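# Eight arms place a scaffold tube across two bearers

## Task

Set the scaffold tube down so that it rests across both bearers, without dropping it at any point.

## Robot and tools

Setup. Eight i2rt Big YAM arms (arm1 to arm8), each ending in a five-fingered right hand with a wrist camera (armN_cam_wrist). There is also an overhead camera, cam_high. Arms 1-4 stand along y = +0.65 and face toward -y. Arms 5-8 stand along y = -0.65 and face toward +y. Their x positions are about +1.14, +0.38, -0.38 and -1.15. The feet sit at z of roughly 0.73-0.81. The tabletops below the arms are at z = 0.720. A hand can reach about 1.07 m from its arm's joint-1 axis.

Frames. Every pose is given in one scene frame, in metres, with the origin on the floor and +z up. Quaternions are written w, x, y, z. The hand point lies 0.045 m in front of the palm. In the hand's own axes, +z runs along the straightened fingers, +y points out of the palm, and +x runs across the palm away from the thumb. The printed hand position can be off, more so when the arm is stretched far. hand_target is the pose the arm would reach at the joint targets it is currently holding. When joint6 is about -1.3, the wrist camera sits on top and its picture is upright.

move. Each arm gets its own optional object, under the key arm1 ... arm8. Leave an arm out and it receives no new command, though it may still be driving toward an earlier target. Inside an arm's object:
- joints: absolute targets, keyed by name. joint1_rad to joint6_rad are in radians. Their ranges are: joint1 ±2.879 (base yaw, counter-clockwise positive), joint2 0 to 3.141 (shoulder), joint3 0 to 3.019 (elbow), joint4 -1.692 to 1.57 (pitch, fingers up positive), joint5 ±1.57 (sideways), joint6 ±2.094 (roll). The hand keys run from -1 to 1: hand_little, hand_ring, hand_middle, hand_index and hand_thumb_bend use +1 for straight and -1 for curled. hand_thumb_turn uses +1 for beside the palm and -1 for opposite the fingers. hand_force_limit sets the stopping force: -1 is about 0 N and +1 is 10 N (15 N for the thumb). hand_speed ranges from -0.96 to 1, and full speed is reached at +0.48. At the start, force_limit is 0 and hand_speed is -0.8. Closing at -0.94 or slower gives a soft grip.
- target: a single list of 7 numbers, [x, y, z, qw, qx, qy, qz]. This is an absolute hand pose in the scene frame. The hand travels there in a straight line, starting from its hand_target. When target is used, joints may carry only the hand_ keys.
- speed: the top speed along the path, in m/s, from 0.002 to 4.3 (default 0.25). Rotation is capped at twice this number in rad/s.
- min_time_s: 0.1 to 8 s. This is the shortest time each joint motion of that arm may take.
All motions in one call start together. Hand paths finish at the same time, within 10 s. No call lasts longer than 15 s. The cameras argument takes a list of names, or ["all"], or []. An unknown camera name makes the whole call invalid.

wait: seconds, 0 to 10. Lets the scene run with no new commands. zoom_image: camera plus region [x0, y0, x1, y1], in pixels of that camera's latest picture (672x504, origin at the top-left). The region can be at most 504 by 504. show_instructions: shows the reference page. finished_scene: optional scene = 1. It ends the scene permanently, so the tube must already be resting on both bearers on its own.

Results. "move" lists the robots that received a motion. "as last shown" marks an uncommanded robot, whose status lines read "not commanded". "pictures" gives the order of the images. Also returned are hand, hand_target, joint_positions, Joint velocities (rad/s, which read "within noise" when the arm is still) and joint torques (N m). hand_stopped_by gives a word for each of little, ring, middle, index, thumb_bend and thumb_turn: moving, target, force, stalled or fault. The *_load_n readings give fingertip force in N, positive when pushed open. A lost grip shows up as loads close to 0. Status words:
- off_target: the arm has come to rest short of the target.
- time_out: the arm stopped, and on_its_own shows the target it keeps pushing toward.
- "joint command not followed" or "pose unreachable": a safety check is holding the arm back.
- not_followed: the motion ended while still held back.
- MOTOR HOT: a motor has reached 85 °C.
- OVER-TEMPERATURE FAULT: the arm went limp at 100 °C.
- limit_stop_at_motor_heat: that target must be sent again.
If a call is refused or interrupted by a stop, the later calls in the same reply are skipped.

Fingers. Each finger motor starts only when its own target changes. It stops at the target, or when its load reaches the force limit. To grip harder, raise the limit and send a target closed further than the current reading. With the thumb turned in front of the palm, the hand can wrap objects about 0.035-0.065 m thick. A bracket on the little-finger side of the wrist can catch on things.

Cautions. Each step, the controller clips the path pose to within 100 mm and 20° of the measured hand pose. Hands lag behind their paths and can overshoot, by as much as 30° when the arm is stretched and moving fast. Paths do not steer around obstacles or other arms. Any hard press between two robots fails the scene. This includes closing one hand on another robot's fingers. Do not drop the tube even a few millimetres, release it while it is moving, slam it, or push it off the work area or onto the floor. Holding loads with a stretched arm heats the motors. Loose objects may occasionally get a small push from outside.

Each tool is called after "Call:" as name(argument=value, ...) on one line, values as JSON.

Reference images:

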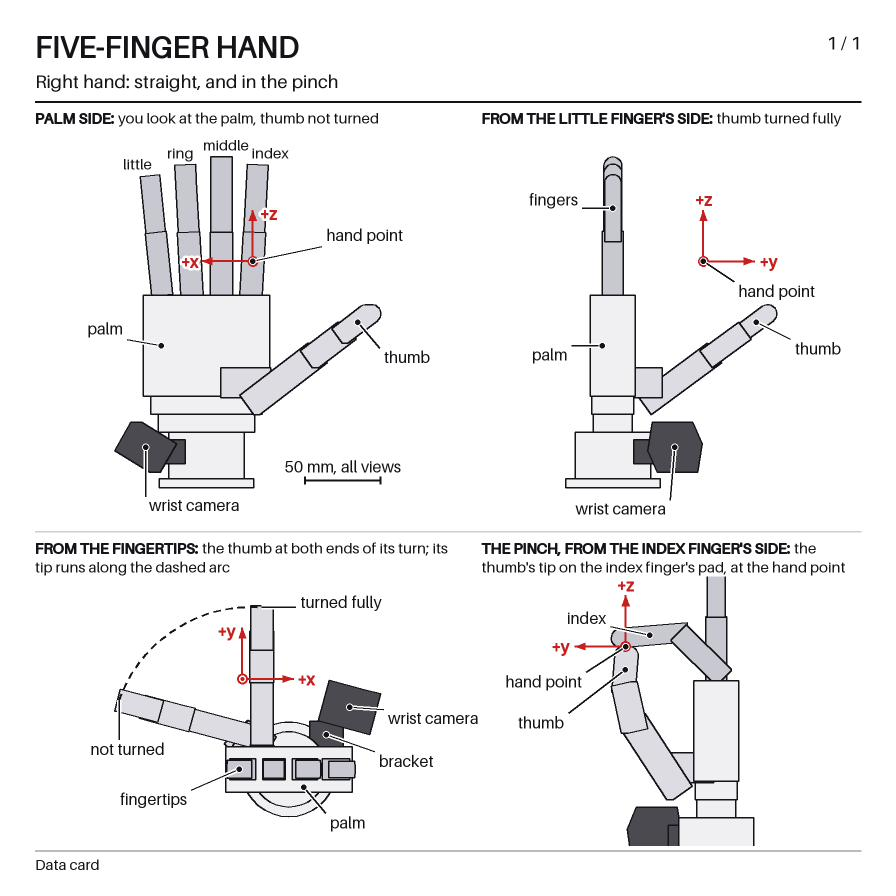

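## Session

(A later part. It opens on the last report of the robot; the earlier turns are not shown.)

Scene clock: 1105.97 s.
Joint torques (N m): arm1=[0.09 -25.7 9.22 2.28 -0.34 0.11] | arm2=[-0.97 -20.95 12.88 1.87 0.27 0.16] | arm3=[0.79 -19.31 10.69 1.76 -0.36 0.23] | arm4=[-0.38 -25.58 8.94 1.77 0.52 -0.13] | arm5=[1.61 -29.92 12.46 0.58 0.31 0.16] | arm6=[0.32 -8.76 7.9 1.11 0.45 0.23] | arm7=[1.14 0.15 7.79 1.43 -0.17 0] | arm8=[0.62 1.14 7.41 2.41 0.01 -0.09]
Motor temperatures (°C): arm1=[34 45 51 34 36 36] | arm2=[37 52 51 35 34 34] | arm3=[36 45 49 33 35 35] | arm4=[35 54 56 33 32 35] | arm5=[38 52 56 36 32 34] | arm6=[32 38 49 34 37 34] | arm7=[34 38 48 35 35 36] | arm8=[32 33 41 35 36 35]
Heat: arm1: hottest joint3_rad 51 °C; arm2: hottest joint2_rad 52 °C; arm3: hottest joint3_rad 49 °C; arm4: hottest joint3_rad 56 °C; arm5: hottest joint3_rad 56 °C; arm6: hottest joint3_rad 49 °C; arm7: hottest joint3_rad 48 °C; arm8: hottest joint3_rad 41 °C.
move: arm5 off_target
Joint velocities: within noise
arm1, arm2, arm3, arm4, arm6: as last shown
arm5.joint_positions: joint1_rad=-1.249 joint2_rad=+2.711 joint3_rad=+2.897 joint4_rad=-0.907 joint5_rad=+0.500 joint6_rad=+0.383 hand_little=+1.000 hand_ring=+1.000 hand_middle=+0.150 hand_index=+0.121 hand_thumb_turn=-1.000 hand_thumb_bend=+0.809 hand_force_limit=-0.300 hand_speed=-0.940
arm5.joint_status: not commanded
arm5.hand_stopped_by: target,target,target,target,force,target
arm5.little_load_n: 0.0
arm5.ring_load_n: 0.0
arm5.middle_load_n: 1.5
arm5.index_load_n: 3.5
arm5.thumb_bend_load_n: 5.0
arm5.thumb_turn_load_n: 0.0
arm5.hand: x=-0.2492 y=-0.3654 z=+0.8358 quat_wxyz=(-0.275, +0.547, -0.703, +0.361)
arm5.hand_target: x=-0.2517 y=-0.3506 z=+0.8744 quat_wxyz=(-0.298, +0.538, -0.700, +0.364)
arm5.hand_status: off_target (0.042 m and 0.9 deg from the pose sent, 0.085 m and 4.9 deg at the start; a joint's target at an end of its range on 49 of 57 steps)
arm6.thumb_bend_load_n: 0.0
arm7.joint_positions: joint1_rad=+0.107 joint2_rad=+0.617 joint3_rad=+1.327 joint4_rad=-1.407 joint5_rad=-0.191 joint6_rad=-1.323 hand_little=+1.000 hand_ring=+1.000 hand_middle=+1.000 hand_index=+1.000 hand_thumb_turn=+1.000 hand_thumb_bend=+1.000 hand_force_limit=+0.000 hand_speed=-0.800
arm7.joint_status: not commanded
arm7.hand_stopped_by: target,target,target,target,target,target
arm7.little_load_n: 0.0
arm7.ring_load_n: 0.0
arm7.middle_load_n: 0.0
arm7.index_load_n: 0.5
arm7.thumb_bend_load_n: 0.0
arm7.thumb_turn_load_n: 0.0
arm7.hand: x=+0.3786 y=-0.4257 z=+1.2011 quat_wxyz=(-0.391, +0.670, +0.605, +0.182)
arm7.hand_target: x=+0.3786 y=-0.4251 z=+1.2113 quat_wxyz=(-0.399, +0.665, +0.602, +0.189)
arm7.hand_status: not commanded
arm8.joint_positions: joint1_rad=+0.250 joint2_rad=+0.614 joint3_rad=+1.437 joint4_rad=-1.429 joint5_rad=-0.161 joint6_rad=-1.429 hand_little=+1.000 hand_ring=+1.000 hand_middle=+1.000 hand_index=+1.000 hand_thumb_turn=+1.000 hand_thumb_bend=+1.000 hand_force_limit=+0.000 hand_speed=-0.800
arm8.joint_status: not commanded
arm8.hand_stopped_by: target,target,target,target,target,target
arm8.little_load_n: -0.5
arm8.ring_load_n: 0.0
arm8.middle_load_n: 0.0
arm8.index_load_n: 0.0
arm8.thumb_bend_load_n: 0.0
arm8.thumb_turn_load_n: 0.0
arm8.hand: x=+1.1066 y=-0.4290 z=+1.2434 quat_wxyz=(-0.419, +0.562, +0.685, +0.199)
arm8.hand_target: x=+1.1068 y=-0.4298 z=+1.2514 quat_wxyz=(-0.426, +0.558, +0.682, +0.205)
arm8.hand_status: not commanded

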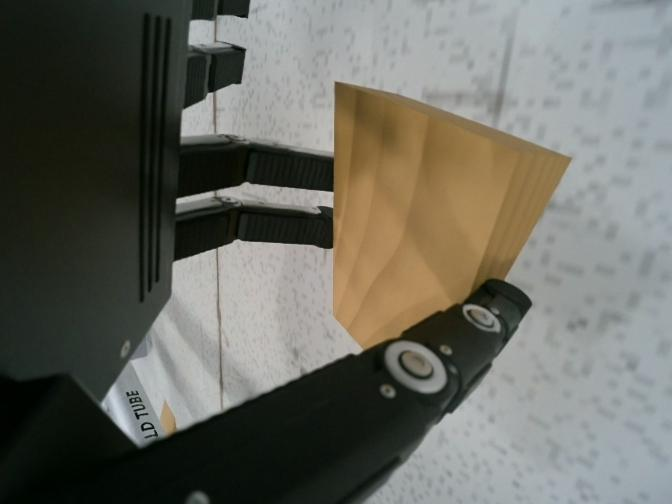

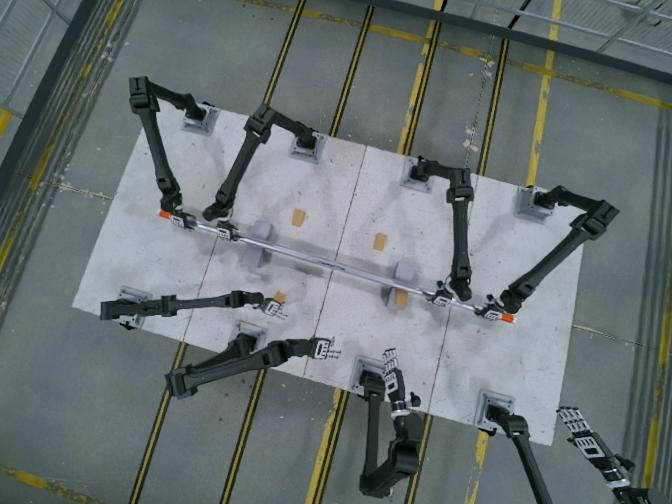

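Call:
move(arm5={"target": [-0.40, -0.27, 0.95, 0.3030, -0.5940, 0.6660, -0.3370], "speed": 0.1})

Call:
move(arm5={"target": [-0.487, -0.20, 0.945, 0.3182, -0.6317, 0.6317, -0.3182], "speed": 0.1}, cameras=["arm5_cam_wrist", "cam_high"])

Scene clock: 1124.57 s.
Joint torques (N m): arm1=[0.03 -25.35 9.32 2.33 -0.33 0.1] | arm2=[-0.97 -20.95 12.88 1.87 0.27 0.16] | arm3=[1.03 -20.54 10.74 1.72 -0.36 0.29] | arm4=[0.09 -25.64 8.79 1.87 0.53 -0.15] | arm5=[1.38 -25.76 10.03 1.87 0.32 0.16] | arm6=[0.97 -9.11 7.98 1.21 0.46 0.22] | arm7=[1.32 -0.03 7.69 1.52 -0.18 0] | arm8=[0.85 1.14 7.47 2.41 0.04 -0.13]
Motor temperatures (°C): arm1=[34 45 51 34 36 36] | arm2=[37 52 51 35 34 34] | arm3=[36 45 49 33 35 35] | arm4=[35 54 56 33 32 35] | arm5=[38 51 55 36 32 34] | arm6=[32 38 49 34 37 34] | arm7=[34 38 48 35 35 36] | arm8=[32 33 41 35 36 35]
Heat: arm1: hottest joint3_rad 51 °C; arm2: hottest joint2_rad 52 °C; arm3: hottest joint3_rad 49 °C; arm4: hottest joint3_rad 56 °C; arm5: hottest joint3_rad 55 °C; arm6: hottest joint3_rad 49 °C; arm7: hottest joint3_rad 48 °C; arm8: hottest joint3_rad 41 °C.
move: arm5 off_target
Joint velocities: within noise
arm1.joint_positions: joint1_rad=-0.328 joint2_rad=+2.190 joint3_rad=+1.770 joint4_rad=-0.339 joint5_rad=-0.271 joint6_rad=-0.196 hand_little=+0.120 hand_ring=+0.120 hand_middle=+0.120 hand_index=+0.120 hand_thumb_turn=-1.000 hand_thumb_bend=+0.840 hand_force_limit=+0.100 hand_speed=-0.920
arm1.joint_status: not commanded
arm1.hand_stopped_by: target,target,target,target,target,target
arm1.little_load_n: -0.5
arm1.ring_load_n: 0.0
arm1.middle_load_n: 0.5
arm1.index_load_n: 0.5
arm1.thumb_bend_load_n: 0.0
arm1.thumb_turn_load_n: 0.0
arm1.hand: x=+0.9361 y=-0.1099 z=+0.8242 quat_wxyz=(-0.017, -0.015, -0.914, +0.405)
arm1.hand_target: x=+0.9372 y=-0.1182 z=+0.8395 quat_wxyz=(-0.017, -0.015, -0.908, +0.418)
arm1.hand_status: not commanded
arm2.joint_positions: joint1_rad=+0.346 joint2_rad=+2.124 joint3_rad=+1.891 joint4_rad=-0.563 joint5_rad=+0.344 joint6_rad=+0.249 hand_little=+0.120 hand_ring=+0.120 hand_middle=+0.120 hand_index=+0.120 hand_thumb_turn=-1.000 hand_thumb_bend=+0.820 hand_force_limit=+0.100 hand_speed=-0.920
arm2.joint_status: not commanded
arm2.hand_stopped_by: target,target,target,target,target,target
arm2.little_load_n: 0.0
arm2.ring_load_n: 0.0
arm2.middle_load_n: 0.0
arm2.index_load_n: 0.5
arm2.thumb_bend_load_n: 0.0
arm2.thumb_turn_load_n: 0.0
arm2.hand: x=+0.6566 y=-0.1063 z=+0.8334 quat_wxyz=(+0.037, -0.010, -0.915, +0.403)
arm2.hand_target: x=+0.6545 y=-0.1149 z=+0.8484 quat_wxyz=(+0.033, -0.020, -0.909, +0.416)
arm2.hand_status: not commanded
arm3.joint_positions: joint1_rad=-0.415 joint2_rad=+2.066 joint3_rad=+1.642 joint4_rad=-0.356 joint5_rad=-0.287 joint6_rad=-0.275 hand_little=+0.160 hand_ring=+0.160 hand_middle=+0.160 hand_index=+0.160 hand_thumb_turn=-1.000 hand_thumb_bend=+0.800 hand_force_limit=+0.100 hand_speed=-0.920
arm3.joint_status: not commanded
arm3.hand_stopped_by: target,target,target,target,target,target
arm3.little_load_n: 0.0
arm3.ring_load_n: 0.0
arm3.middle_load_n: 0.0
arm3.index_load_n: 0.5
arm3.thumb_bend_load_n: 0.0
arm3.thumb_turn_load_n: 0.0
arm3.hand: x=-0.6003 y=-0.0623 z=+0.8223 quat_wxyz=(+0.003, +0.004, -0.913, +0.408)
arm3.hand_target: x=-0.5958 y=-0.0693 z=+0.8291 quat_wxyz=(-0.001, +0.005, -0.911, +0.413)
arm3.hand_status: not commanded
arm4.joint_positions: joint1_rad=+0.380 joint2_rad=+2.057 joint3_rad=+1.666 joint4_rad=-0.436 joint5_rad=+0.349 joint6_rad=+0.261 hand_little=+0.120 hand_ring=+0.120 hand_middle=+0.120 hand_index=+0.120 hand_thumb_turn=-1.000 hand_thumb_bend=+0.840 hand_force_limit=+0.100 hand_speed=-0.920
arm4.joint_status: not commanded
arm4.hand_stopped_by: target,target,target,target,target,target
arm4.little_load_n: 0.0
arm4.ring_load_n: 0.0
arm4.middle_load_n: 0.0
arm4.index_load_n: 0.0
arm4.thumb_bend_load_n: 0.0
arm4.thumb_turn_load_n: 0.0
arm4.hand: x=-0.8843 y=-0.0621 z=+0.8301 quat_wxyz=(+0.042, -0.003, -0.919, +0.391)
arm4.hand_target: x=-0.8861 y=-0.0729 z=+0.8478 quat_wxyz=(+0.040, -0.010, -0.912, +0.407)
arm4.hand_status: not commanded
arm5.joint_positions: joint1_rad=-1.087 joint2_rad=+2.176 joint3_rad=+2.149 joint4_rad=-0.758 joint5_rad=+0.515 joint6_rad=+0.399 hand_little=+1.000 hand_ring=+1.000 hand_middle=+0.150 hand_index=+0.121 hand_thumb_turn=-1.000 hand_thumb_bend=+0.809 hand_force_limit=-0.300 hand_speed=-0.940
arm5.joint_status: not commanded
arm5.hand_stopped_by: target,target,target,target,force,target
arm5.little_load_n: 0.0
arm5.ring_load_n: 0.0
arm5.middle_load_n: 2.0
arm5.index_load_n: 3.5
arm5.thumb_bend_load_n: 5.0
arm5.thumb_turn_load_n: 0.0
arm5.hand: x=-0.3997 y=-0.2821 z=+0.9237 quat_wxyz=(-0.276, +0.608, -0.665, +0.335)
arm5.hand_target: x=-0.4006 y=-0.2712 z=+0.9499 quat_wxyz=(-0.301, +0.596, -0.664, +0.338)
arm5.hand_status: off_target (0.029 m and 3.4 deg from the pose sent, 0.212 m and 8.0 deg at the start)
arm6, arm7, arm8: as last shown
arm7.index_load_n: 0.0
arm8.little_load_n: 0.0
pictures: none

Scene clock: 1126.43 s.
Joint torques (N m): arm1=[0.44 -25.41 9.28 2.33 -0.33 0.09] | arm2=[-0.97 -20.95 12.88 1.87 0.28 0.16] | arm3=[0.62 -20.01 10.63 1.63 -0.35 0.28] | arm4=[0.26 -25.64 8.96 1.72 0.46 -0.1] | arm5=[1.55 -24.35 9.84 2.21 0.38 0.15] | arm6=[1.32 -8.23 7.99 1.14 0.46 0.21] | arm7=[0.79 0.09 7.49 1.47 -0.15 0.02] | arm8=[0.38 0.97 7.5 2.36 0.02 -0.13]
Motor temperatures (°C): arm1=[34 45 51 34 36 36] | arm2=[37 52 51 35 34 34] | arm3=[36 45 49 33 35 35] | arm4=[35 54 56 33 32 35] | arm5=[38 51 55 36 32 34] | arm6=[32 38 48 34 37 34] | arm7=[34 38 48 35 35 36] | arm8=[32 33 41 35 36 35]
Heat: arm1: hottest joint3_rad 51 °C; arm2: hottest joint2_rad 52 °C; arm3: hottest joint3_rad 49 °C; arm4: hottest joint3_rad 56 °C; arm5: hottest joint3_rad 55 °C; arm6: hottest joint3_rad 48 °C; arm7: hottest joint3_rad 48 °C; arm8: hottest joint3_rad 41 °C.
move: arm5 off_target
Joint velocities: within noise
arm1, arm2, arm3, arm4, arm6, arm7, arm8: as last shown
arm1.little_load_n: 0.0
arm1.middle_load_n: 0.0
arm2.index_load_n: 0.0
arm2.thumb_turn_load_n: 0.5
arm3.thumb_bend_load_n: 0.5
arm5.joint_positions: joint1_rad=-0.952 joint2_rad=+2.066 joint3_rad=+1.949 joint4_rad=-0.694 joint5_rad=+0.529 joint6_rad=+0.422 hand_little=+1.000 hand_ring=+1.000 hand_middle=+0.150 hand_index=+0.121 hand_thumb_turn=-1.000 hand_thumb_bend=+0.809 hand_force_limit=-0.300 hand_speed=-0.940
arm5.joint_status: not commanded
arm5.hand_stopped_by: target,target,target,target,force,target
arm5.little_load_n: 0.0
arm5.ring_load_n: 0.0
arm5.middle_load_n: 2.0
arm5.index_load_n: 3.5
arm5.thumb_bend_load_n: 5.0
arm5.thumb_turn_load_n: 0.0
arm5.hand: x=-0.4874 y=-0.2102 z=+0.9154 quat_wxyz=(-0.289, +0.647, -0.631, +0.317)
arm5.hand_target: x=-0.4877 y=-0.2005 z=+0.9449 quat_wxyz=(-0.318, +0.632, -0.631, +0.318)
arm5.hand_status: off_target (0.031 m and 3.8 deg from the pose sent, 0.122 m and 7.0 deg at the start)
arm7.thumb_turn_load_n: -0.5

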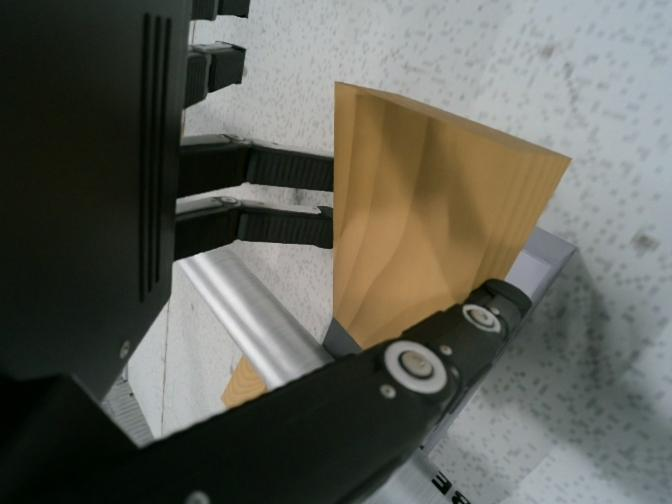

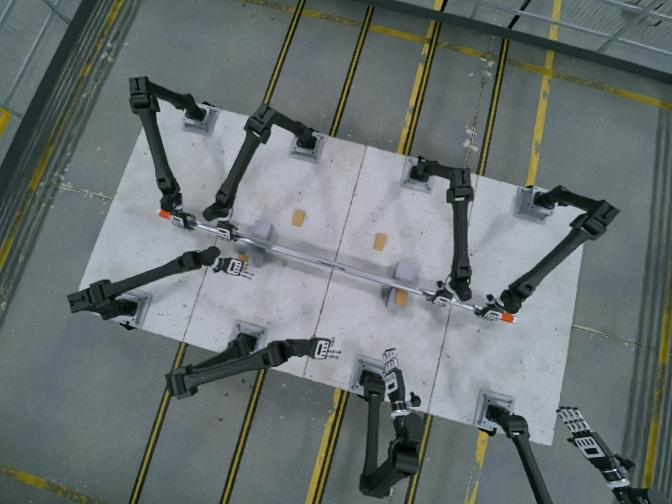

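Call:
move(arm6={"joints": {"joint1_rad": 0.10, "joint2_rad": 0.617, "joint3_rad": 1.327, "joint4_rad": -1.407, "joint5_rad": -0.191, "joint6_rad": -1.323}, "min_time_s": 4}, cameras=["arm6_cam_wrist"])

Scene clock: 1133.60 s.
Joint torques (N m): arm1=[0.26 -25.47 9.29 2.39 -0.32 0.11] | arm2=[-0.97 -20.95 12.88 1.88 0.27 0.16] | arm3=[0.85 -20.48 10.54 1.65 -0.33 0.27] | arm4=[-0.03 -25.35 8.81 1.81 0.48 -0.14] | arm5=[0.85 -24.76 9.68 2.22 0.27 0.14] | arm6=[1.26 1.9 10.29 1.25 -0.1 -0.07] | arm7=[1.38 -0.32 7.66 1.5 -0.16 -0.01] | arm8=[0.56 1.32 7.43 2.39 0.05 -0.11]
Motor temperatures (°C): arm1=[34 45 51 34 36 36] | arm2=[37 52 51 35 34 34] | arm3=[36 45 49 33 35 35] | arm4=[35 54 56 33 32 35] | arm5=[38 51 54 36 32 34] | arm6=[32 38 49 34 37 34] | arm7=[34 38 48 35 35 36] | arm8=[32 33 41 35 36 35]
Heat: arm1: hottest joint3_rad 51 °C; arm2: hottest joint2_rad 52 °C; arm3: hottest joint3_rad 49 °C; arm4: hottest joint3_rad 56 °C; arm5: hottest joint3_rad 54 °C; arm6: hottest joint3_rad 49 °C; arm7: hottest joint3_rad 48 °C; arm8: hottest joint3_rad 41 °C.
move: arm6 done
Joint velocities: within noise
arm1, arm2, arm3, arm4, arm5, arm7, arm8: as last shown
arm1.thumb_bend_load_n: 0.5
arm2.thumb_turn_load_n: 0.0
arm3.index_load_n: 0.0
arm3.thumb_bend_load_n: 0.0
arm5.joint_positions: joint1_rad=-0.952 joint2_rad=+2.066 joint3_rad=+1.949 joint4_rad=-0.694 joint5_rad=+0.532 joint6_rad=+0.422 hand_little=+1.000 hand_ring=+1.000 hand_middle=+0.150 hand_index=+0.121 hand_thumb_turn=-1.000 hand_thumb_bend=+0.809 hand_force_limit=-0.300 hand_speed=-0.940
arm5.middle_load_n: 1.5
arm5.thumb_bend_load_n: 4.5
arm5.hand: x=-0.4871 y=-0.2107 z=+0.9155 quat_wxyz=(-0.288, +0.646, -0.631, +0.318)
arm5.hand_target: x=-0.4877 y=-0.2006 z=+0.9449 quat_wxyz=(-0.318, +0.632, -0.631, +0.318)
arm6.joint_positions: joint1_rad=+0.092 joint2_rad=+0.619 joint3_rad=+1.286 joint4_rad=-1.392 joint5_rad=-0.177 joint6_rad=-1.299 hand_little=+1.000 hand_ring=+1.000 hand_middle=+0.400 hand_index=+0.400 hand_thumb_turn=-1.000 hand_thumb_bend=+0.990 hand_force_limit=-0.600 hand_speed=-0.500
arm6.joint_status: all done
arm6.hand_stopped_by: target,target,target,target,target,target
arm6.little_load_n: 0.0
arm6.ring_load_n: 0.0
arm6.middle_load_n: 0.0
arm6.index_load_n: 0.0
arm6.thumb_bend_load_n: -0.5
arm6.thumb_turn_load_n: 0.5
arm6.hand: x=-0.3943 y=-0.4285 z=+1.1617 quat_wxyz=(-0.382, +0.664, +0.620, +0.167)
arm6.hand_target: x=-0.3958 y=-0.4331 z=+1.1791 quat_wxyz=(-0.393, +0.651, +0.626, +0.174)
arm6.hand_status: not commanded
arm7.thumb_turn_load_n: 0.0

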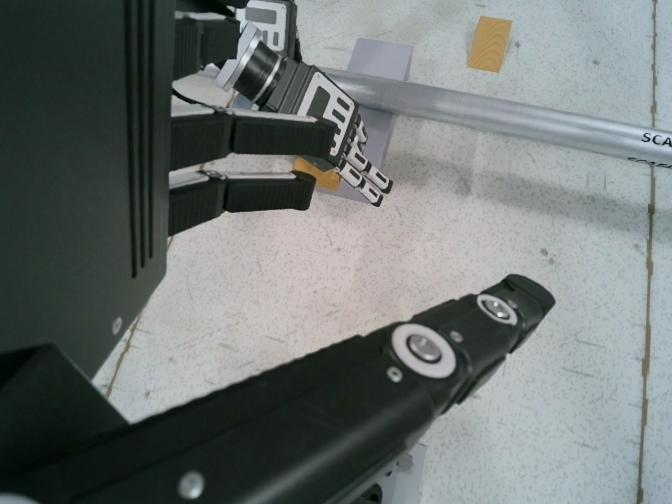

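Call:
move(arm6={"joints": {"joint1_rad": 0.22, "hand_index": 1, "hand_middle": 1}, "min_time_s": 1.5}, arm5={"target": [-0.487, -0.175, 0.925, 0.3182, -0.6317, 0.6317, -0.3182], "speed": 0.06}, cameras=["arm5_cam_wrist", "arm6_cam_wrist", "cam_high"])

Call:
zoom_image(camera="cam_high", region=[210, 210, 290, 290])

Call:
zoom_image(camera="arm6_cam_wrist", region=[200, 0, 500, 225])

Scene clock: 1138.47 s.
Joint torques (N m): arm1=[0.21 -25.17 9.4 2.26 -0.34 0.09] | arm2=[-0.97 -20.95 12.88 1.88 0.27 0.16] | arm3=[0.44 -20.13 10.81 1.73 -0.34 0.23] | arm4=[-0.26 -25.7 9.13 1.99 0.51 -0.13] | arm5=[1.55 -20.72 12.79 2.22 0.32 0.2] | arm6=[2.02 1.2 10.65 1.28 -0.03 -0.1] | arm7=[1.55 -0.26 7.62 1.44 -0.17 0.01] | arm8=[0.5 0.56 7.51 2.52 0.03 -0.08]
Motor temperatures (°C): arm1=[34 45 51 34 36 36] | arm2=[37 52 51 35 34 34] | arm3=[36 45 49 33 35 35] | arm4=[35 54 56 33 32 35] | arm5=[38 51 54 36 32 34] | arm6=[32 37 49 34 37 34] | arm7=[34 38 48 35 35 36] | arm8=[32 33 41 35 36 35]
Heat: arm1: hottest joint3_rad 51 °C; arm2: hottest joint2_rad 52 °C; arm3: hottest joint3_rad 49 °C; arm4: hottest joint3_rad 56 °C; arm5: hottest joint3_rad 54 °C; arm6: hottest joint3_rad 49 °C; arm7: hottest joint3_rad 48 °C; arm8: hottest joint3_rad 41 °C.
move: arm5 off_target; arm6 done
Joint velocities: within noise
arm1, arm2, arm3, arm4, arm7, arm8: as last shown
arm1.thumb_bend_load_n: 0.0
arm3.index_load_n: 0.5
arm5.joint_positions: joint1_rad=-0.926 joint2_rad=+2.072 joint3_rad=+1.949 joint4_rad=-0.686 joint5_rad=+0.552 joint6_rad=+0.445 hand_little=+1.000 hand_ring=+1.000 hand_middle=+0.150 hand_index=+0.121 hand_thumb_turn=-1.000 hand_thumb_bend=+0.809 hand_force_limit=-0.300 hand_speed=-0.940
arm5.joint_status: not commanded
arm5.hand_stopped_by: target,target,target,target,force,target
arm5.little_load_n: 0.0
arm5.ring_load_n: 0.0
arm5.middle_load_n: 2.0
arm5.index_load_n: 3.5
arm5.thumb_bend_load_n: 5.0
arm5.thumb_turn_load_n: 0.0
arm5.hand: x=-0.4950 y=-0.1948 z=+0.9131 quat_wxyz=(-0.294, +0.643, -0.632, +0.319)
arm5.hand_target: x=-0.4881 y=-0.1756 z=+0.9252 quat_wxyz=(-0.318, +0.631, -0.631, +0.318)
arm5.hand_status: off_target (0.024 m and 3.1 deg from the pose sent, 0.037 m and 3.8 deg at the start)
arm6.joint_positions: joint1_rad=+0.212 joint2_rad=+0.619 joint3_rad=+1.286 joint4_rad=-1.392 joint5_rad=-0.177 joint6_rad=-1.299 hand_little=+1.000 hand_ring=+1.000 hand_middle=+1.000 hand_index=+1.000 hand_thumb_turn=-1.000 hand_thumb_bend=+0.990 hand_force_limit=-0.600 hand_speed=-0.500
arm6.joint_status: all done
arm6.hand_stopped_by: target,target,target,target,target,target
arm6.little_load_n: 0.0
arm6.ring_load_n: 0.0
arm6.middle_load_n: 0.0
arm6.index_load_n: 0.0
arm6.thumb_bend_load_n: 0.0
arm6.thumb_turn_load_n: 0.0
arm6.hand: x=-0.4214 y=-0.4315 z=+1.1613 quat_wxyz=(-0.391, +0.626, +0.659, +0.143)
arm6.hand_target: x=-0.4222 y=-0.4362 z=+1.1787 quat_wxyz=(-0.402, +0.613, +0.663, +0.150)
arm6.hand_status: not commanded

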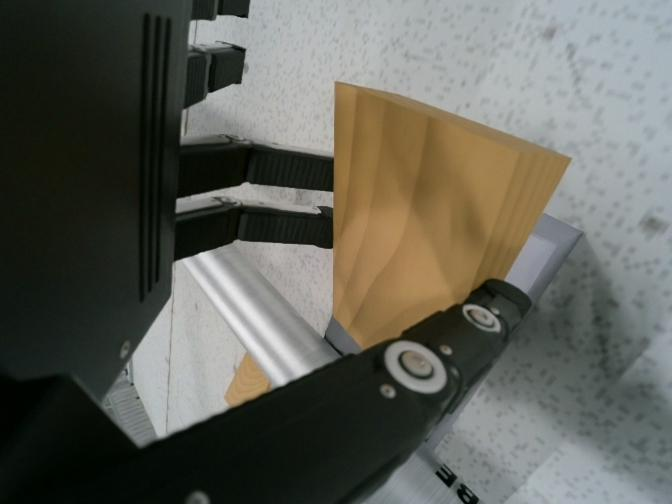

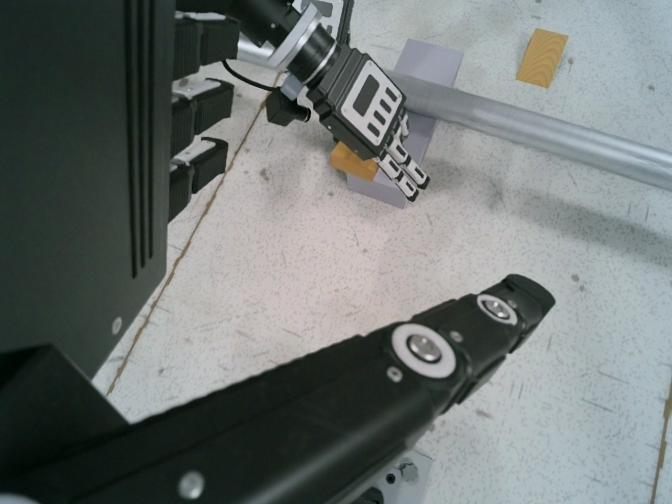

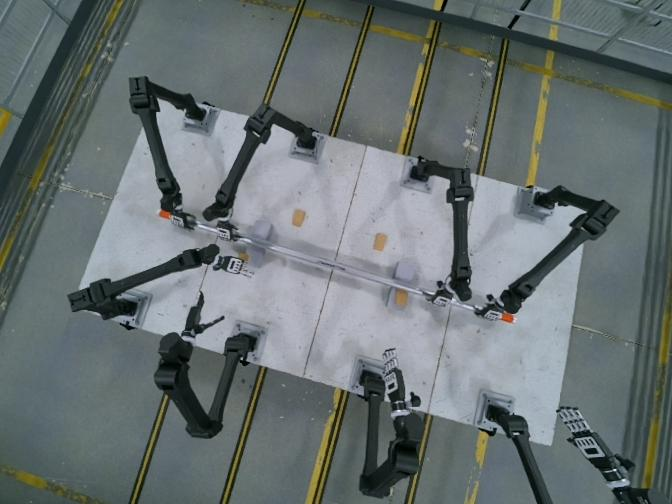

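Scaled by 6.300.

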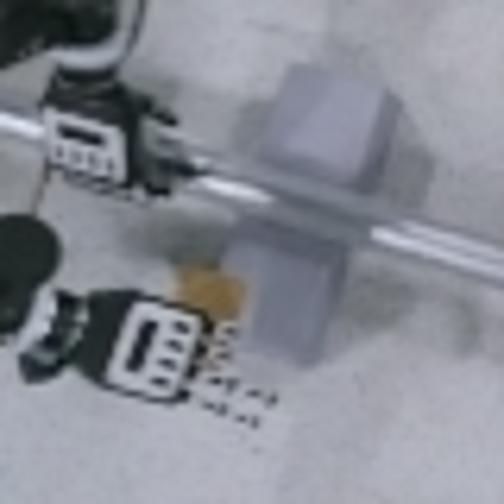

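Scaled by 1.680.

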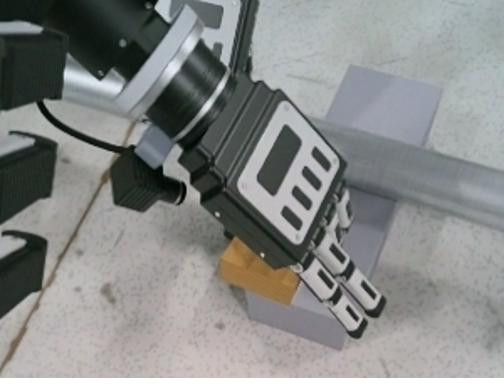

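Call:
move(arm5={"target": [-0.452, -0.175, 0.915, 0.3182, -0.6317, 0.6317, -0.3182], "speed": 0.06}, cameras=["arm6_cam_wrist", "cam_high"])

Call:
zoom_image(camera="cam_high", region=[210, 210, 290, 290])

Call:
zoom_image(camera="arm6_cam_wrist", region=[200, 0, 500, 225])

Scene clock: 1145.10 s.
Joint torques (N m): arm1=[0.03 -25.35 9.28 2.22 -0.3 0.11] | arm2=[-0.97 -20.95 12.88 1.88 0.27 0.16] | arm3=[0.5 -20.19 10.56 1.76 -0.32 0.29] | arm4=[-0.79 -25.58 9.02 1.95 0.5 -0.15] | arm5=[-1.2 -21.3 13.72 1.37 0.1 -0.05] | arm6=[1.14 0.97 10.4 1.05 0 -0.05] | arm7=[1.2 -0.09 7.68 1.51 -0.15 -0.01] | arm8=[0.09 1.14 7.51 2.26 0.03 -0.1]
Motor temperatures (°C): arm1=[34 45 51 34 36 36] | arm2=[37 52 51 35 34 34] | arm3=[36 45 49 33 35 35] | arm4=[35 54 56 33 32 35] | arm5=[38 51 54 36 32 34] | arm6=[32 37 50 34 37 34] | arm7=[34 38 48 35 35 36] | arm8=[32 33 41 35 36 35]
Heat: arm1: hottest joint3_rad 51 °C; arm2: hottest joint2_rad 52 °C; arm3: hottest joint3_rad 49 °C; arm4: hottest joint3_rad 56 °C; arm5: hottest joint3_rad 54 °C; arm6: hottest joint3_rad 50 °C; arm7: hottest joint3_rad 48 °C; arm8: hottest joint3_rad 41 °C.
move: arm5 off_target
Joint velocities: within noise
arm1, arm2, arm3, arm4, arm6, arm7, arm8: as last shown
arm2.middle_load_n: 0.5
arm2.thumb_bend_load_n: -0.5
arm3.little_load_n: -0.5
arm5.joint_positions: joint1_rad=-0.930 joint2_rad=+2.159 joint3_rad=+2.057 joint4_rad=-0.686 joint5_rad=+0.533 joint6_rad=+0.445 hand_little=+1.000 hand_ring=+1.000 hand_middle=+0.150 hand_index=+0.121 hand_thumb_turn=-1.000 hand_thumb_bend=+0.809 hand_force_limit=-0.300 hand_speed=-0.940
arm5.joint_status: not commanded
arm5.hand_stopped_by: target,target,target,target,force,target
arm5.little_load_n: 0.0
arm5.ring_load_n: 0.0
arm5.middle_load_n: 2.0
arm5.index_load_n: 3.0
arm5.thumb_bend_load_n: 5.0
arm5.thumb_turn_load_n: 0.0
arm5.hand: x=-0.4715 y=-0.1743 z=+0.9020 quat_wxyz=(-0.306, +0.640, -0.631, +0.313)
arm5.hand_target: x=-0.4530 y=-0.1756 z=+0.9152 quat_wxyz=(-0.319, +0.631, -0.631, +0.318)
arm5.hand_status: off_target (0.023 m and 1.9 deg from the pose sent, 0.047 m and 3.1 deg at the start)
arm7.ring_load_n: -0.5
arm7.index_load_n: 0.5

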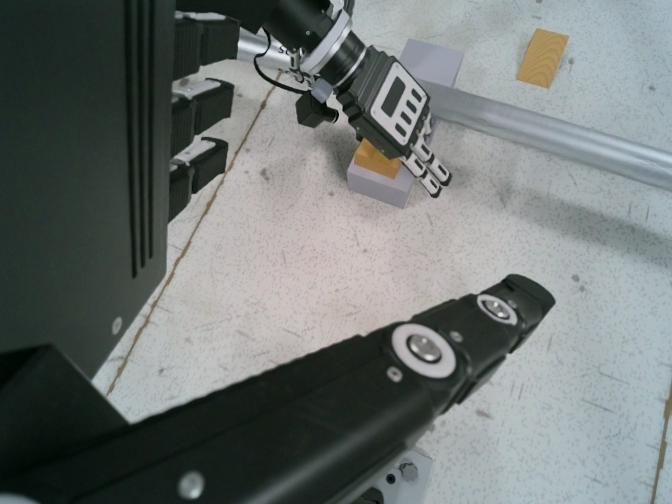

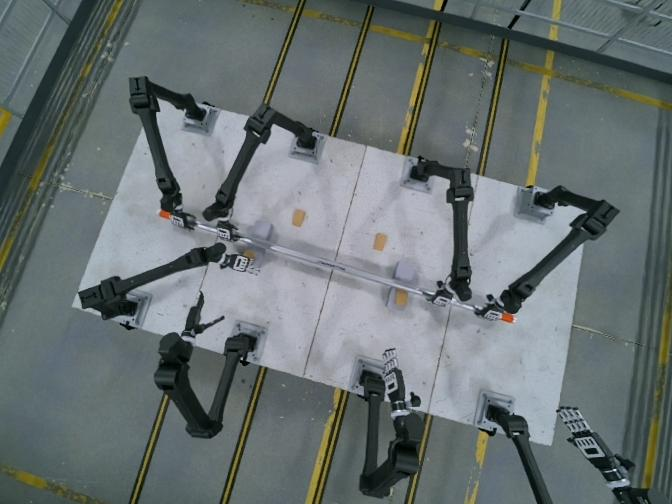

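Scaled by 6.300.

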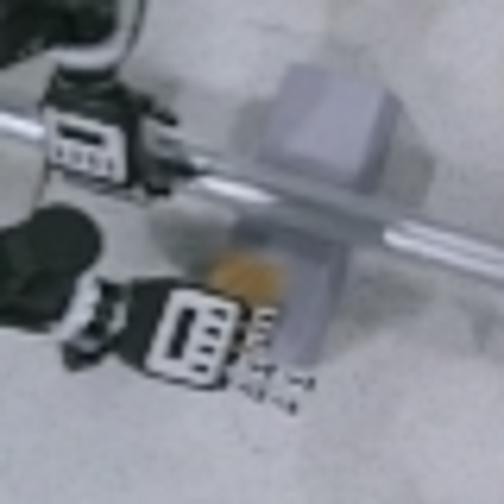

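Scaled by 1.680.

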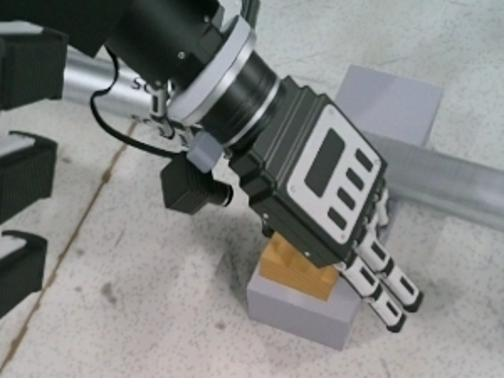

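Call:
move(arm5={"target": [-0.447, -0.150, 0.875, 0.3182, -0.6317, 0.6317, -0.3182], "speed": 0.06}, cameras=["arm5_cam_wrist", "arm6_cam_wrist", "arm3_cam_wrist"])

Call:
zoom_image(camera="arm6_cam_wrist", region=[200, 0, 500, 225])

Scene clock: 1150.47 s.
Joint torques (N m): arm1=[0.26 -25.23 9.31 2.36 -0.34 0.08] | arm2=[-0.97 -21.01 12.88 1.88 0.27 0.16] | arm3=[0.79 -19.6 10.78 1.77 -0.37 0.27] | arm4=[-0.38 -25.58 8.9 1.85 0.52 -0.09] | arm5=[0.91 -22.48 13.63 2.03 0.37 0.08] | arm6=[0.62 1.38 10.48 1.17 -0.07 -0.03] | arm7=[0.91 0.21 7.71 1.4 -0.13 -0.01] | arm8=[0.85 1.08 7.53 2.28 0.06 -0.11]
Motor temperatures (°C): arm1=[34 45 51 34 36 36] | arm2=[37 52 51 35 34 34] | arm3=[36 45 49 33 35 35] | arm4=[35 55 56 33 32 35] | arm5=[38 50 54 36 32 34] | arm6=[32 37 50 34 37 34] | arm7=[34 38 48 35 35 36] | arm8=[32 33 41 35 36 35]
Heat: arm1: hottest joint3_rad 51 °C; arm2: hottest joint2_rad 52 °C; arm3: hottest joint3_rad 49 °C; arm4: hottest joint3_rad 56 °C; arm5: hottest joint3_rad 54 °C; arm6: hottest joint3_rad 50 °C; arm7: hottest joint3_rad 48 °C; arm8: hottest joint3_rad 41 °C.
move: arm5 off_target
Joint velocities: within noise
arm1, arm2, arm3, arm4, arm6, arm7, arm8: as last shown
arm2.middle_load_n: -0.5
arm2.thumb_bend_load_n: 0.0
arm3.little_load_n: 0.0
arm5.joint_positions: joint1_rad=-0.930 joint2_rad=+2.241 joint3_rad=+2.097 joint4_rad=-0.671 joint5_rad=+0.543 joint6_rad=+0.454 hand_little=+1.000 hand_ring=+1.000 hand_middle=+0.150 hand_index=+0.121 hand_thumb_turn=-1.000 hand_thumb_bend=+0.809 hand_force_limit=-0.300 hand_speed=-0.940
arm5.joint_status: not commanded
arm5.hand_stopped_by: target,target,target,target,force,target
arm5.little_load_n: 0.0
arm5.ring_load_n: 0.0
arm5.middle_load_n: 1.5
arm5.index_load_n: 3.5
arm5.thumb_bend_load_n: 5.0
arm5.thumb_turn_load_n: 0.0
arm5.hand: x=-0.4600 y=-0.1662 z=+0.8599 quat_wxyz=(-0.294, +0.641, -0.635, +0.314)
arm5.hand_target: x=-0.4483 y=-0.1505 z=+0.8758 quat_wxyz=(-0.320, +0.629, -0.634, +0.317)
arm5.hand_status: off_target (0.026 m and 3.1 deg from the pose sent, 0.044 m and 1.9 deg at the start)
arm7.ring_load_n: 0.0
arm7.middle_load_n: 0.5
arm7.index_load_n: 0.0
pictures: arm3_cam_wrist, arm5_cam_wrist, arm6_cam_wrist

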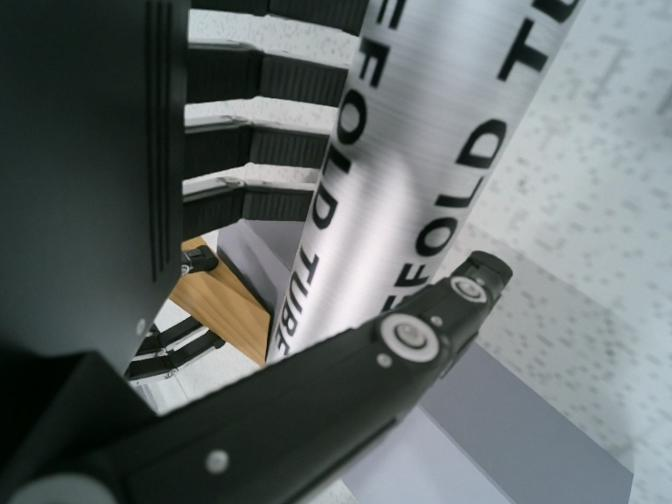

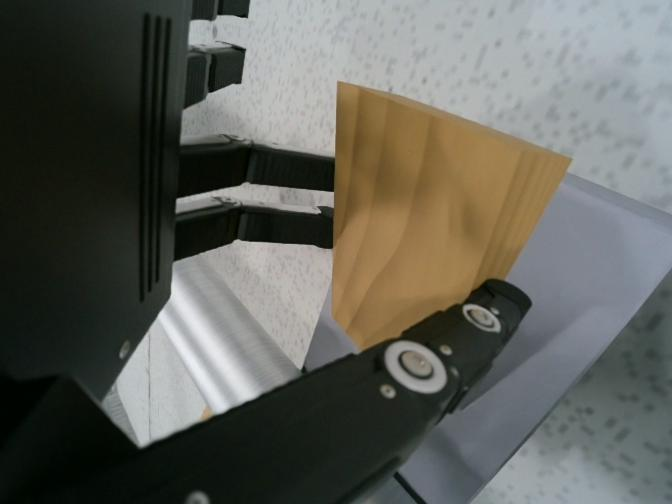

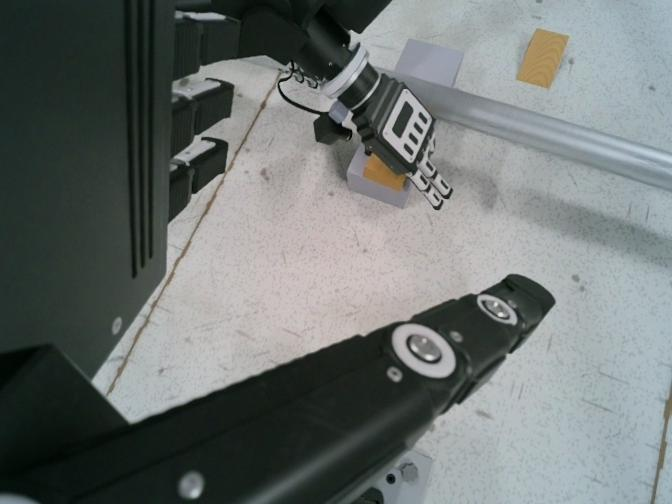

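Scaled by 1.680.

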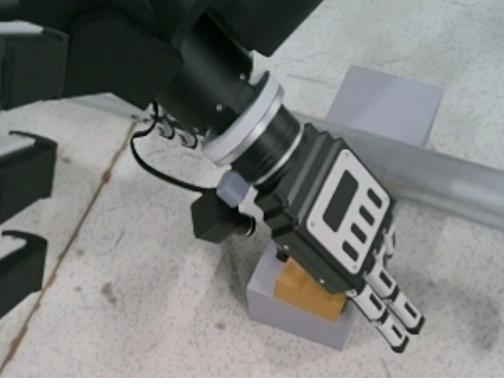

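Call:
move(arm5={"target": [-0.444, -0.118, 0.872, 0.3182, -0.6317, 0.6317, -0.3182], "speed": 0.06}, cameras=["arm5_cam_wrist", "arm6_cam_wrist", "arm3_cam_wrist"])

Call:
zoom_image(camera="arm6_cam_wrist", region=[200, 0, 500, 225])

Call:
zoom_image(camera="arm3_cam_wrist", region=[120, 180, 420, 400])

Scene clock: 1155.73 s.
Joint torques (N m): arm1=[0.44 -25.52 9.31 2.32 -0.33 0.11] | arm2=[-0.97 -20.95 12.88 1.88 0.28 0.16] | arm3=[0.67 -19.37 10.73 1.7 -0.34 0.25] | arm4=[-1.03 -25.64 9.14 1.72 0.52 -0.18] | arm5=[1.79 -23.53 13.74 0.49 0.29 0.17] | arm6=[1.38 1.08 10.41 1.35 -0.02 -0.03] | arm7=[1.32 -0.09 7.66 1.57 -0.16 0.04] | arm8=[0.44 0.85 7.51 2.26 0.07 -0.12]
Motor temperatures (°C): arm1=[34 45 51 34 36 36] | arm2=[37 52 51 35 34 34] | arm3=[36 45 49 33 35 35] | arm4=[35 55 56 33 32 35] | arm5=[38 51 53 36 32 34] | arm6=[32 37 50 34 37 34] | arm7=[34 38 48 35 35 36] | arm8=[32 33 41 35 36 35]
Heat: arm1: hottest joint3_rad 51 °C; arm2: hottest joint2_rad 52 °C; arm3: hottest joint3_rad 49 °C; arm4: hottest joint3_rad 56 °C; arm5: hottest joint3_rad 53 °C; arm6: hottest joint3_rad 50 °C; arm7: hottest joint3_rad 48 °C; arm8: hottest joint3_rad 41 °C.
move: arm5 off_target
Joint velocities: within noise
arm1, arm2, arm3, arm4, arm6, arm7, arm8: as last shown
arm2.ring_load_n: 0.5
arm2.middle_load_n: 0.0
arm2.thumb_bend_load_n: -0.5
arm4.thumb_bend_load_n: -0.5
arm5.joint_positions: joint1_rad=-0.907 joint2_rad=+2.336 joint3_rad=+2.259 joint4_rad=-0.714 joint5_rad=+0.566 joint6_rad=+0.454 hand_little=+1.000 hand_ring=+1.000 hand_middle=+0.150 hand_index=+0.121 hand_thumb_turn=-1.000 hand_thumb_bend=+0.809 hand_force_limit=-0.300 hand_speed=-0.940
arm5.joint_status: not commanded
arm5.hand_stopped_by: target,target,target,target,force,target
arm5.little_load_n: 0.0
arm5.ring_load_n: 0.0
arm5.middle_load_n: 1.5
arm5.index_load_n: 3.5
arm5.thumb_bend_load_n: 5.0
arm5.thumb_turn_load_n: 0.0
arm5.hand: x=-0.4457 y=-0.1344 z=+0.8617 quat_wxyz=(-0.305, +0.638, -0.629, +0.322)
arm5.hand_target: x=-0.4449 y=-0.1193 z=+0.8717 quat_wxyz=(-0.317, +0.634, -0.629, +0.319)
arm5.hand_status: off_target (0.019 m and 1.8 deg from the pose sent, 0.052 m and 3.1 deg at the start)
arm7.middle_load_n: 0.0
arm7.index_load_n: -0.5
arm7.thumb_turn_load_n: 0.5
pictures: arm3_cam_wrist, arm5_cam_wrist, arm6_cam_wrist

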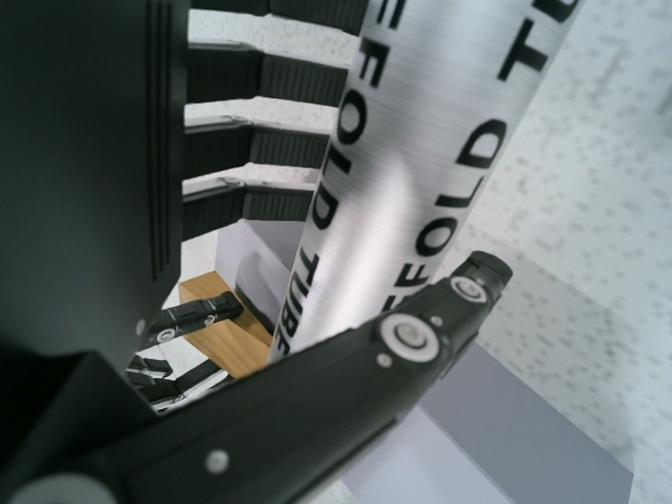

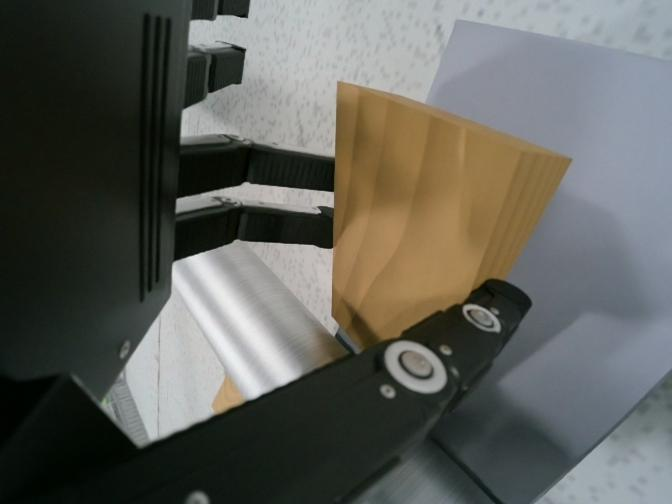

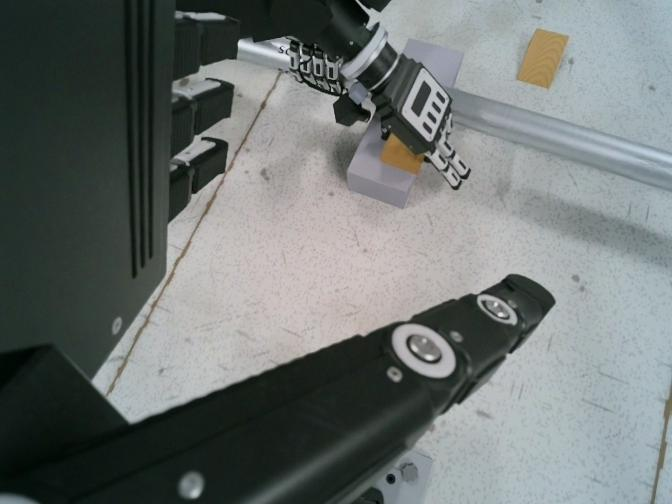

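Scaled by 1.680.

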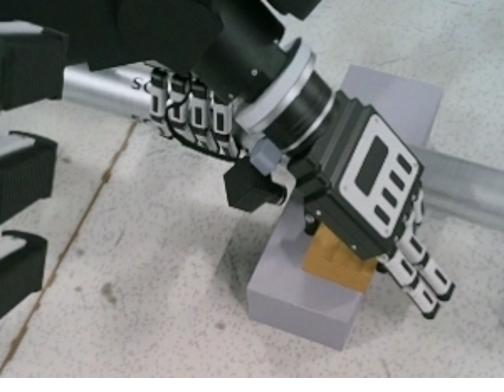

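Scaled by 1.680.

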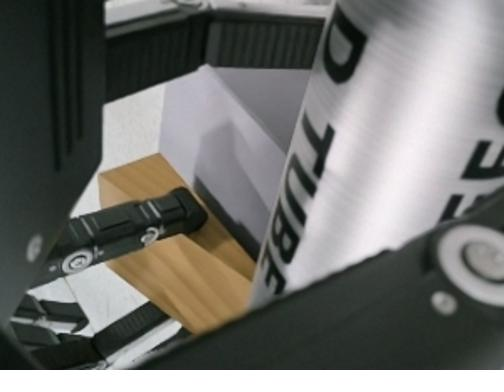

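Call:
move(arm5={"target": [-0.460, -0.120, 0.852, 0.3182, -0.6317, 0.6317, -0.3182], "speed": 0.05}, cameras=["arm5_cam_wrist", "arm6_cam_wrist", "arm3_cam_wrist"])

Call:
zoom_image(camera="arm6_cam_wrist", region=[200, 0, 500, 225])

Call:
zoom_image(camera="arm3_cam_wrist", region=[120, 180, 420, 400])

Scene clock: 1160.53 s.
Joint torques (N m): arm1=[0.15 -25.47 9.32 2.26 -0.32 0.08] | arm2=[-0.97 -20.95 12.89 1.87 0.27 0.16] | arm3=[0.73 -20.37 10.54 1.7 -0.35 0.25] | arm4=[-0.44 -25.88 8.92 1.77 0.5 -0.12] | arm5=[1.61 -25.76 8.85 1.72 0.15 0.15] | arm6=[1.73 0.79 10.44 1.25 -0.05 -0.08] | arm7=[1.61 0.09 7.62 1.55 -0.18 0.01] | arm8=[0.32 0.97 7.35 2.15 0.04 -0.11]
Motor temperatures (°C): arm1=[34 45 51 34 36 36] | arm2=[37 52 51 35 34 34] | arm3=[36 45 49 33 35 35] | arm4=[35 55 56 33 32 35] | arm5=[38 51 53 36 32 34] | arm6=[32 37 51 34 37 34] | arm7=[34 38 48 35 35 36] | arm8=[32 33 41 35 36 35]
Heat: arm1: hottest joint3_rad 51 °C; arm2: hottest joint2_rad 52 °C; arm3: hottest joint3_rad 49 °C; arm4: hottest joint3_rad 56 °C; arm5: hottest joint3_rad 53 °C; arm6: hottest joint3_rad 51 °C; arm7: hottest joint3_rad 48 °C; arm8: hottest joint3_rad 41 °C.
move: arm5 off_target
Joint velocities: within noise
arm1, arm2, arm3, arm4, arm6: as last shown
arm2.ring_load_n: 0.0
arm2.thumb_bend_load_n: 0.0
arm4.thumb_bend_load_n: 0.0
arm5.joint_positions: joint1_rad=-0.902 joint2_rad=+2.322 joint3_rad=+2.199 joint4_rad=-0.665 joint5_rad=+0.576 joint6_rad=+0.477 hand_little=+1.000 hand_ring=+1.000 hand_middle=+0.150 hand_index=+0.121 hand_thumb_turn=-1.000 hand_thumb_bend=+0.809 hand_force_limit=-0.300 hand_speed=-0.940
arm5.joint_status: not commanded
arm5.hand_stopped_by: target,target,target,target,force,target
arm5.little_load_n: 0.0
arm5.ring_load_n: 0.0
arm5.middle_load_n: 2.5
arm5.index_load_n: 3.5
arm5.thumb_bend_load_n: 5.5
arm5.thumb_turn_load_n: -0.5
arm5.hand: x=-0.4499 y=-0.1344 z=+0.8499 quat_wxyz=(-0.309, +0.630, -0.636, +0.322)
arm5.hand_target: x=-0.4601 y=-0.1197 z=+0.8519 quat_wxyz=(-0.319, +0.630, -0.633, +0.317)
arm5.hand_status: off_target (0.018 m and 1.2 deg from the pose sent, 0.023 m and 1.8 deg at the start)
arm7.joint_positions: joint1_rad=+0.107 joint2_rad=+0.617 joint3_rad=+1.327 joint4_rad=-1.407 joint5_rad=-0.191 joint6_rad=-1.323 hand_little=+1.000 hand_ring=+1.000 hand_middle=+1.000 hand_index=+1.000 hand_thumb_turn=+1.000 hand_thumb_bend=+1.000 hand_force_limit=+0.000 hand_speed=-0.800
arm7.joint_status: not commanded
arm7.hand_stopped_by: target,target,target,target,target,target
arm7.little_load_n: 0.0
arm7.ring_load_n: 0.0
arm7.middle_load_n: 0.0
arm7.index_load_n: 0.0
arm7.thumb_bend_load_n: 0.0
arm7.thumb_turn_load_n: 0.0
arm7.hand: x=+0.3786 y=-0.4257 z=+1.2011 quat_wxyz=(-0.391, +0.670, +0.605, +0.182)
arm7.hand_target: x=+0.3786 y=-0.4251 z=+1.2113 quat_wxyz=(-0.399, +0.665, +0.602, +0.189)
arm7.hand_status: not commanded
arm8.joint_positions: joint1_rad=+0.250 joint2_rad=+0.614 joint3_rad=+1.437 joint4_rad=-1.429 joint5_rad=-0.161 joint6_rad=-1.429 hand_little=+1.000 hand_ring=+1.000 hand_middle=+1.000 hand_index=+1.000 hand_thumb_turn=+1.000 hand_thumb_bend=+1.000 hand_force_limit=+0.000 hand_speed=-0.800
arm8.joint_status: not commanded
arm8.hand_stopped_by: target,target,target,target,target,target
arm8.little_load_n: 0.0
arm8.ring_load_n: 0.0
arm8.middle_load_n: 0.0
arm8.index_load_n: 0.0
arm8.thumb_bend_load_n: 0.0
arm8.thumb_turn_load_n: 0.0
arm8.hand: x=+1.1066 y=-0.4290 z=+1.2434 quat_wxyz=(-0.419, +0.562, +0.685, +0.199)
arm8.hand_target: x=+1.1068 y=-0.4298 z=+1.2514 quat_wxyz=(-0.426, +0.558, +0.682, +0.205)
arm8.hand_status: not commanded
pictures: arm3_cam_wrist, arm5_cam_wrist, arm6_cam_wrist

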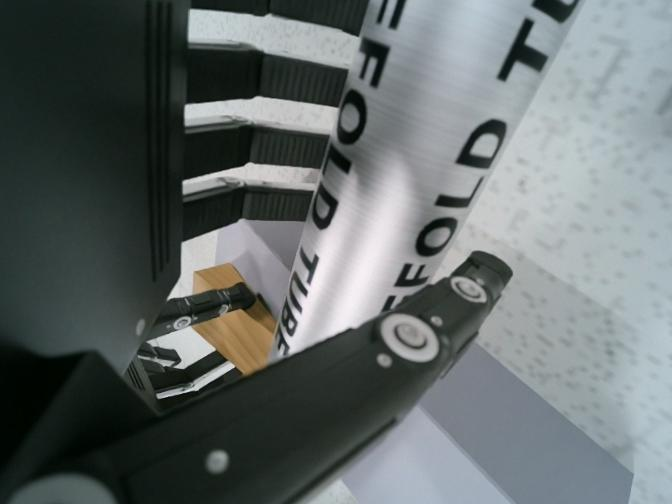

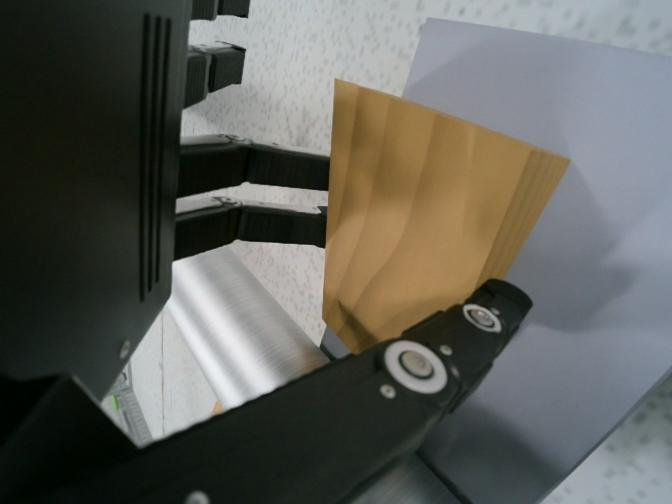

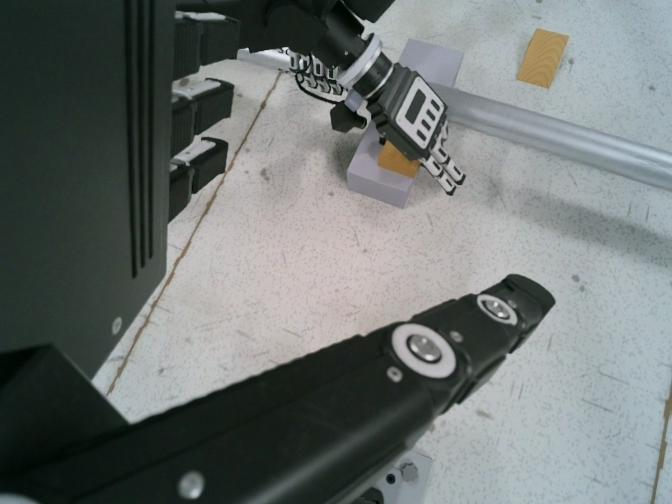

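Scaled by 1.680.

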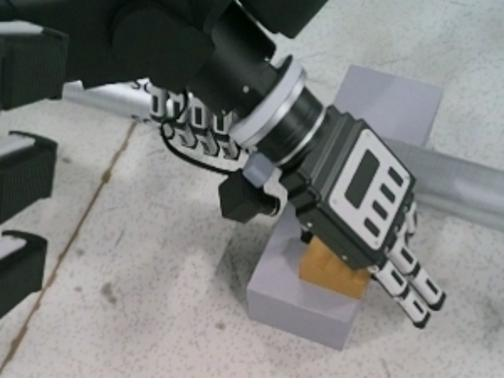

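Scaled by 1.680.

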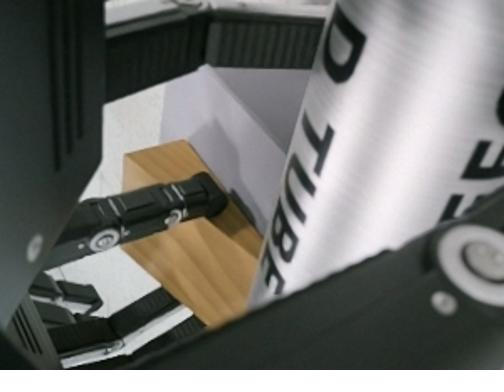

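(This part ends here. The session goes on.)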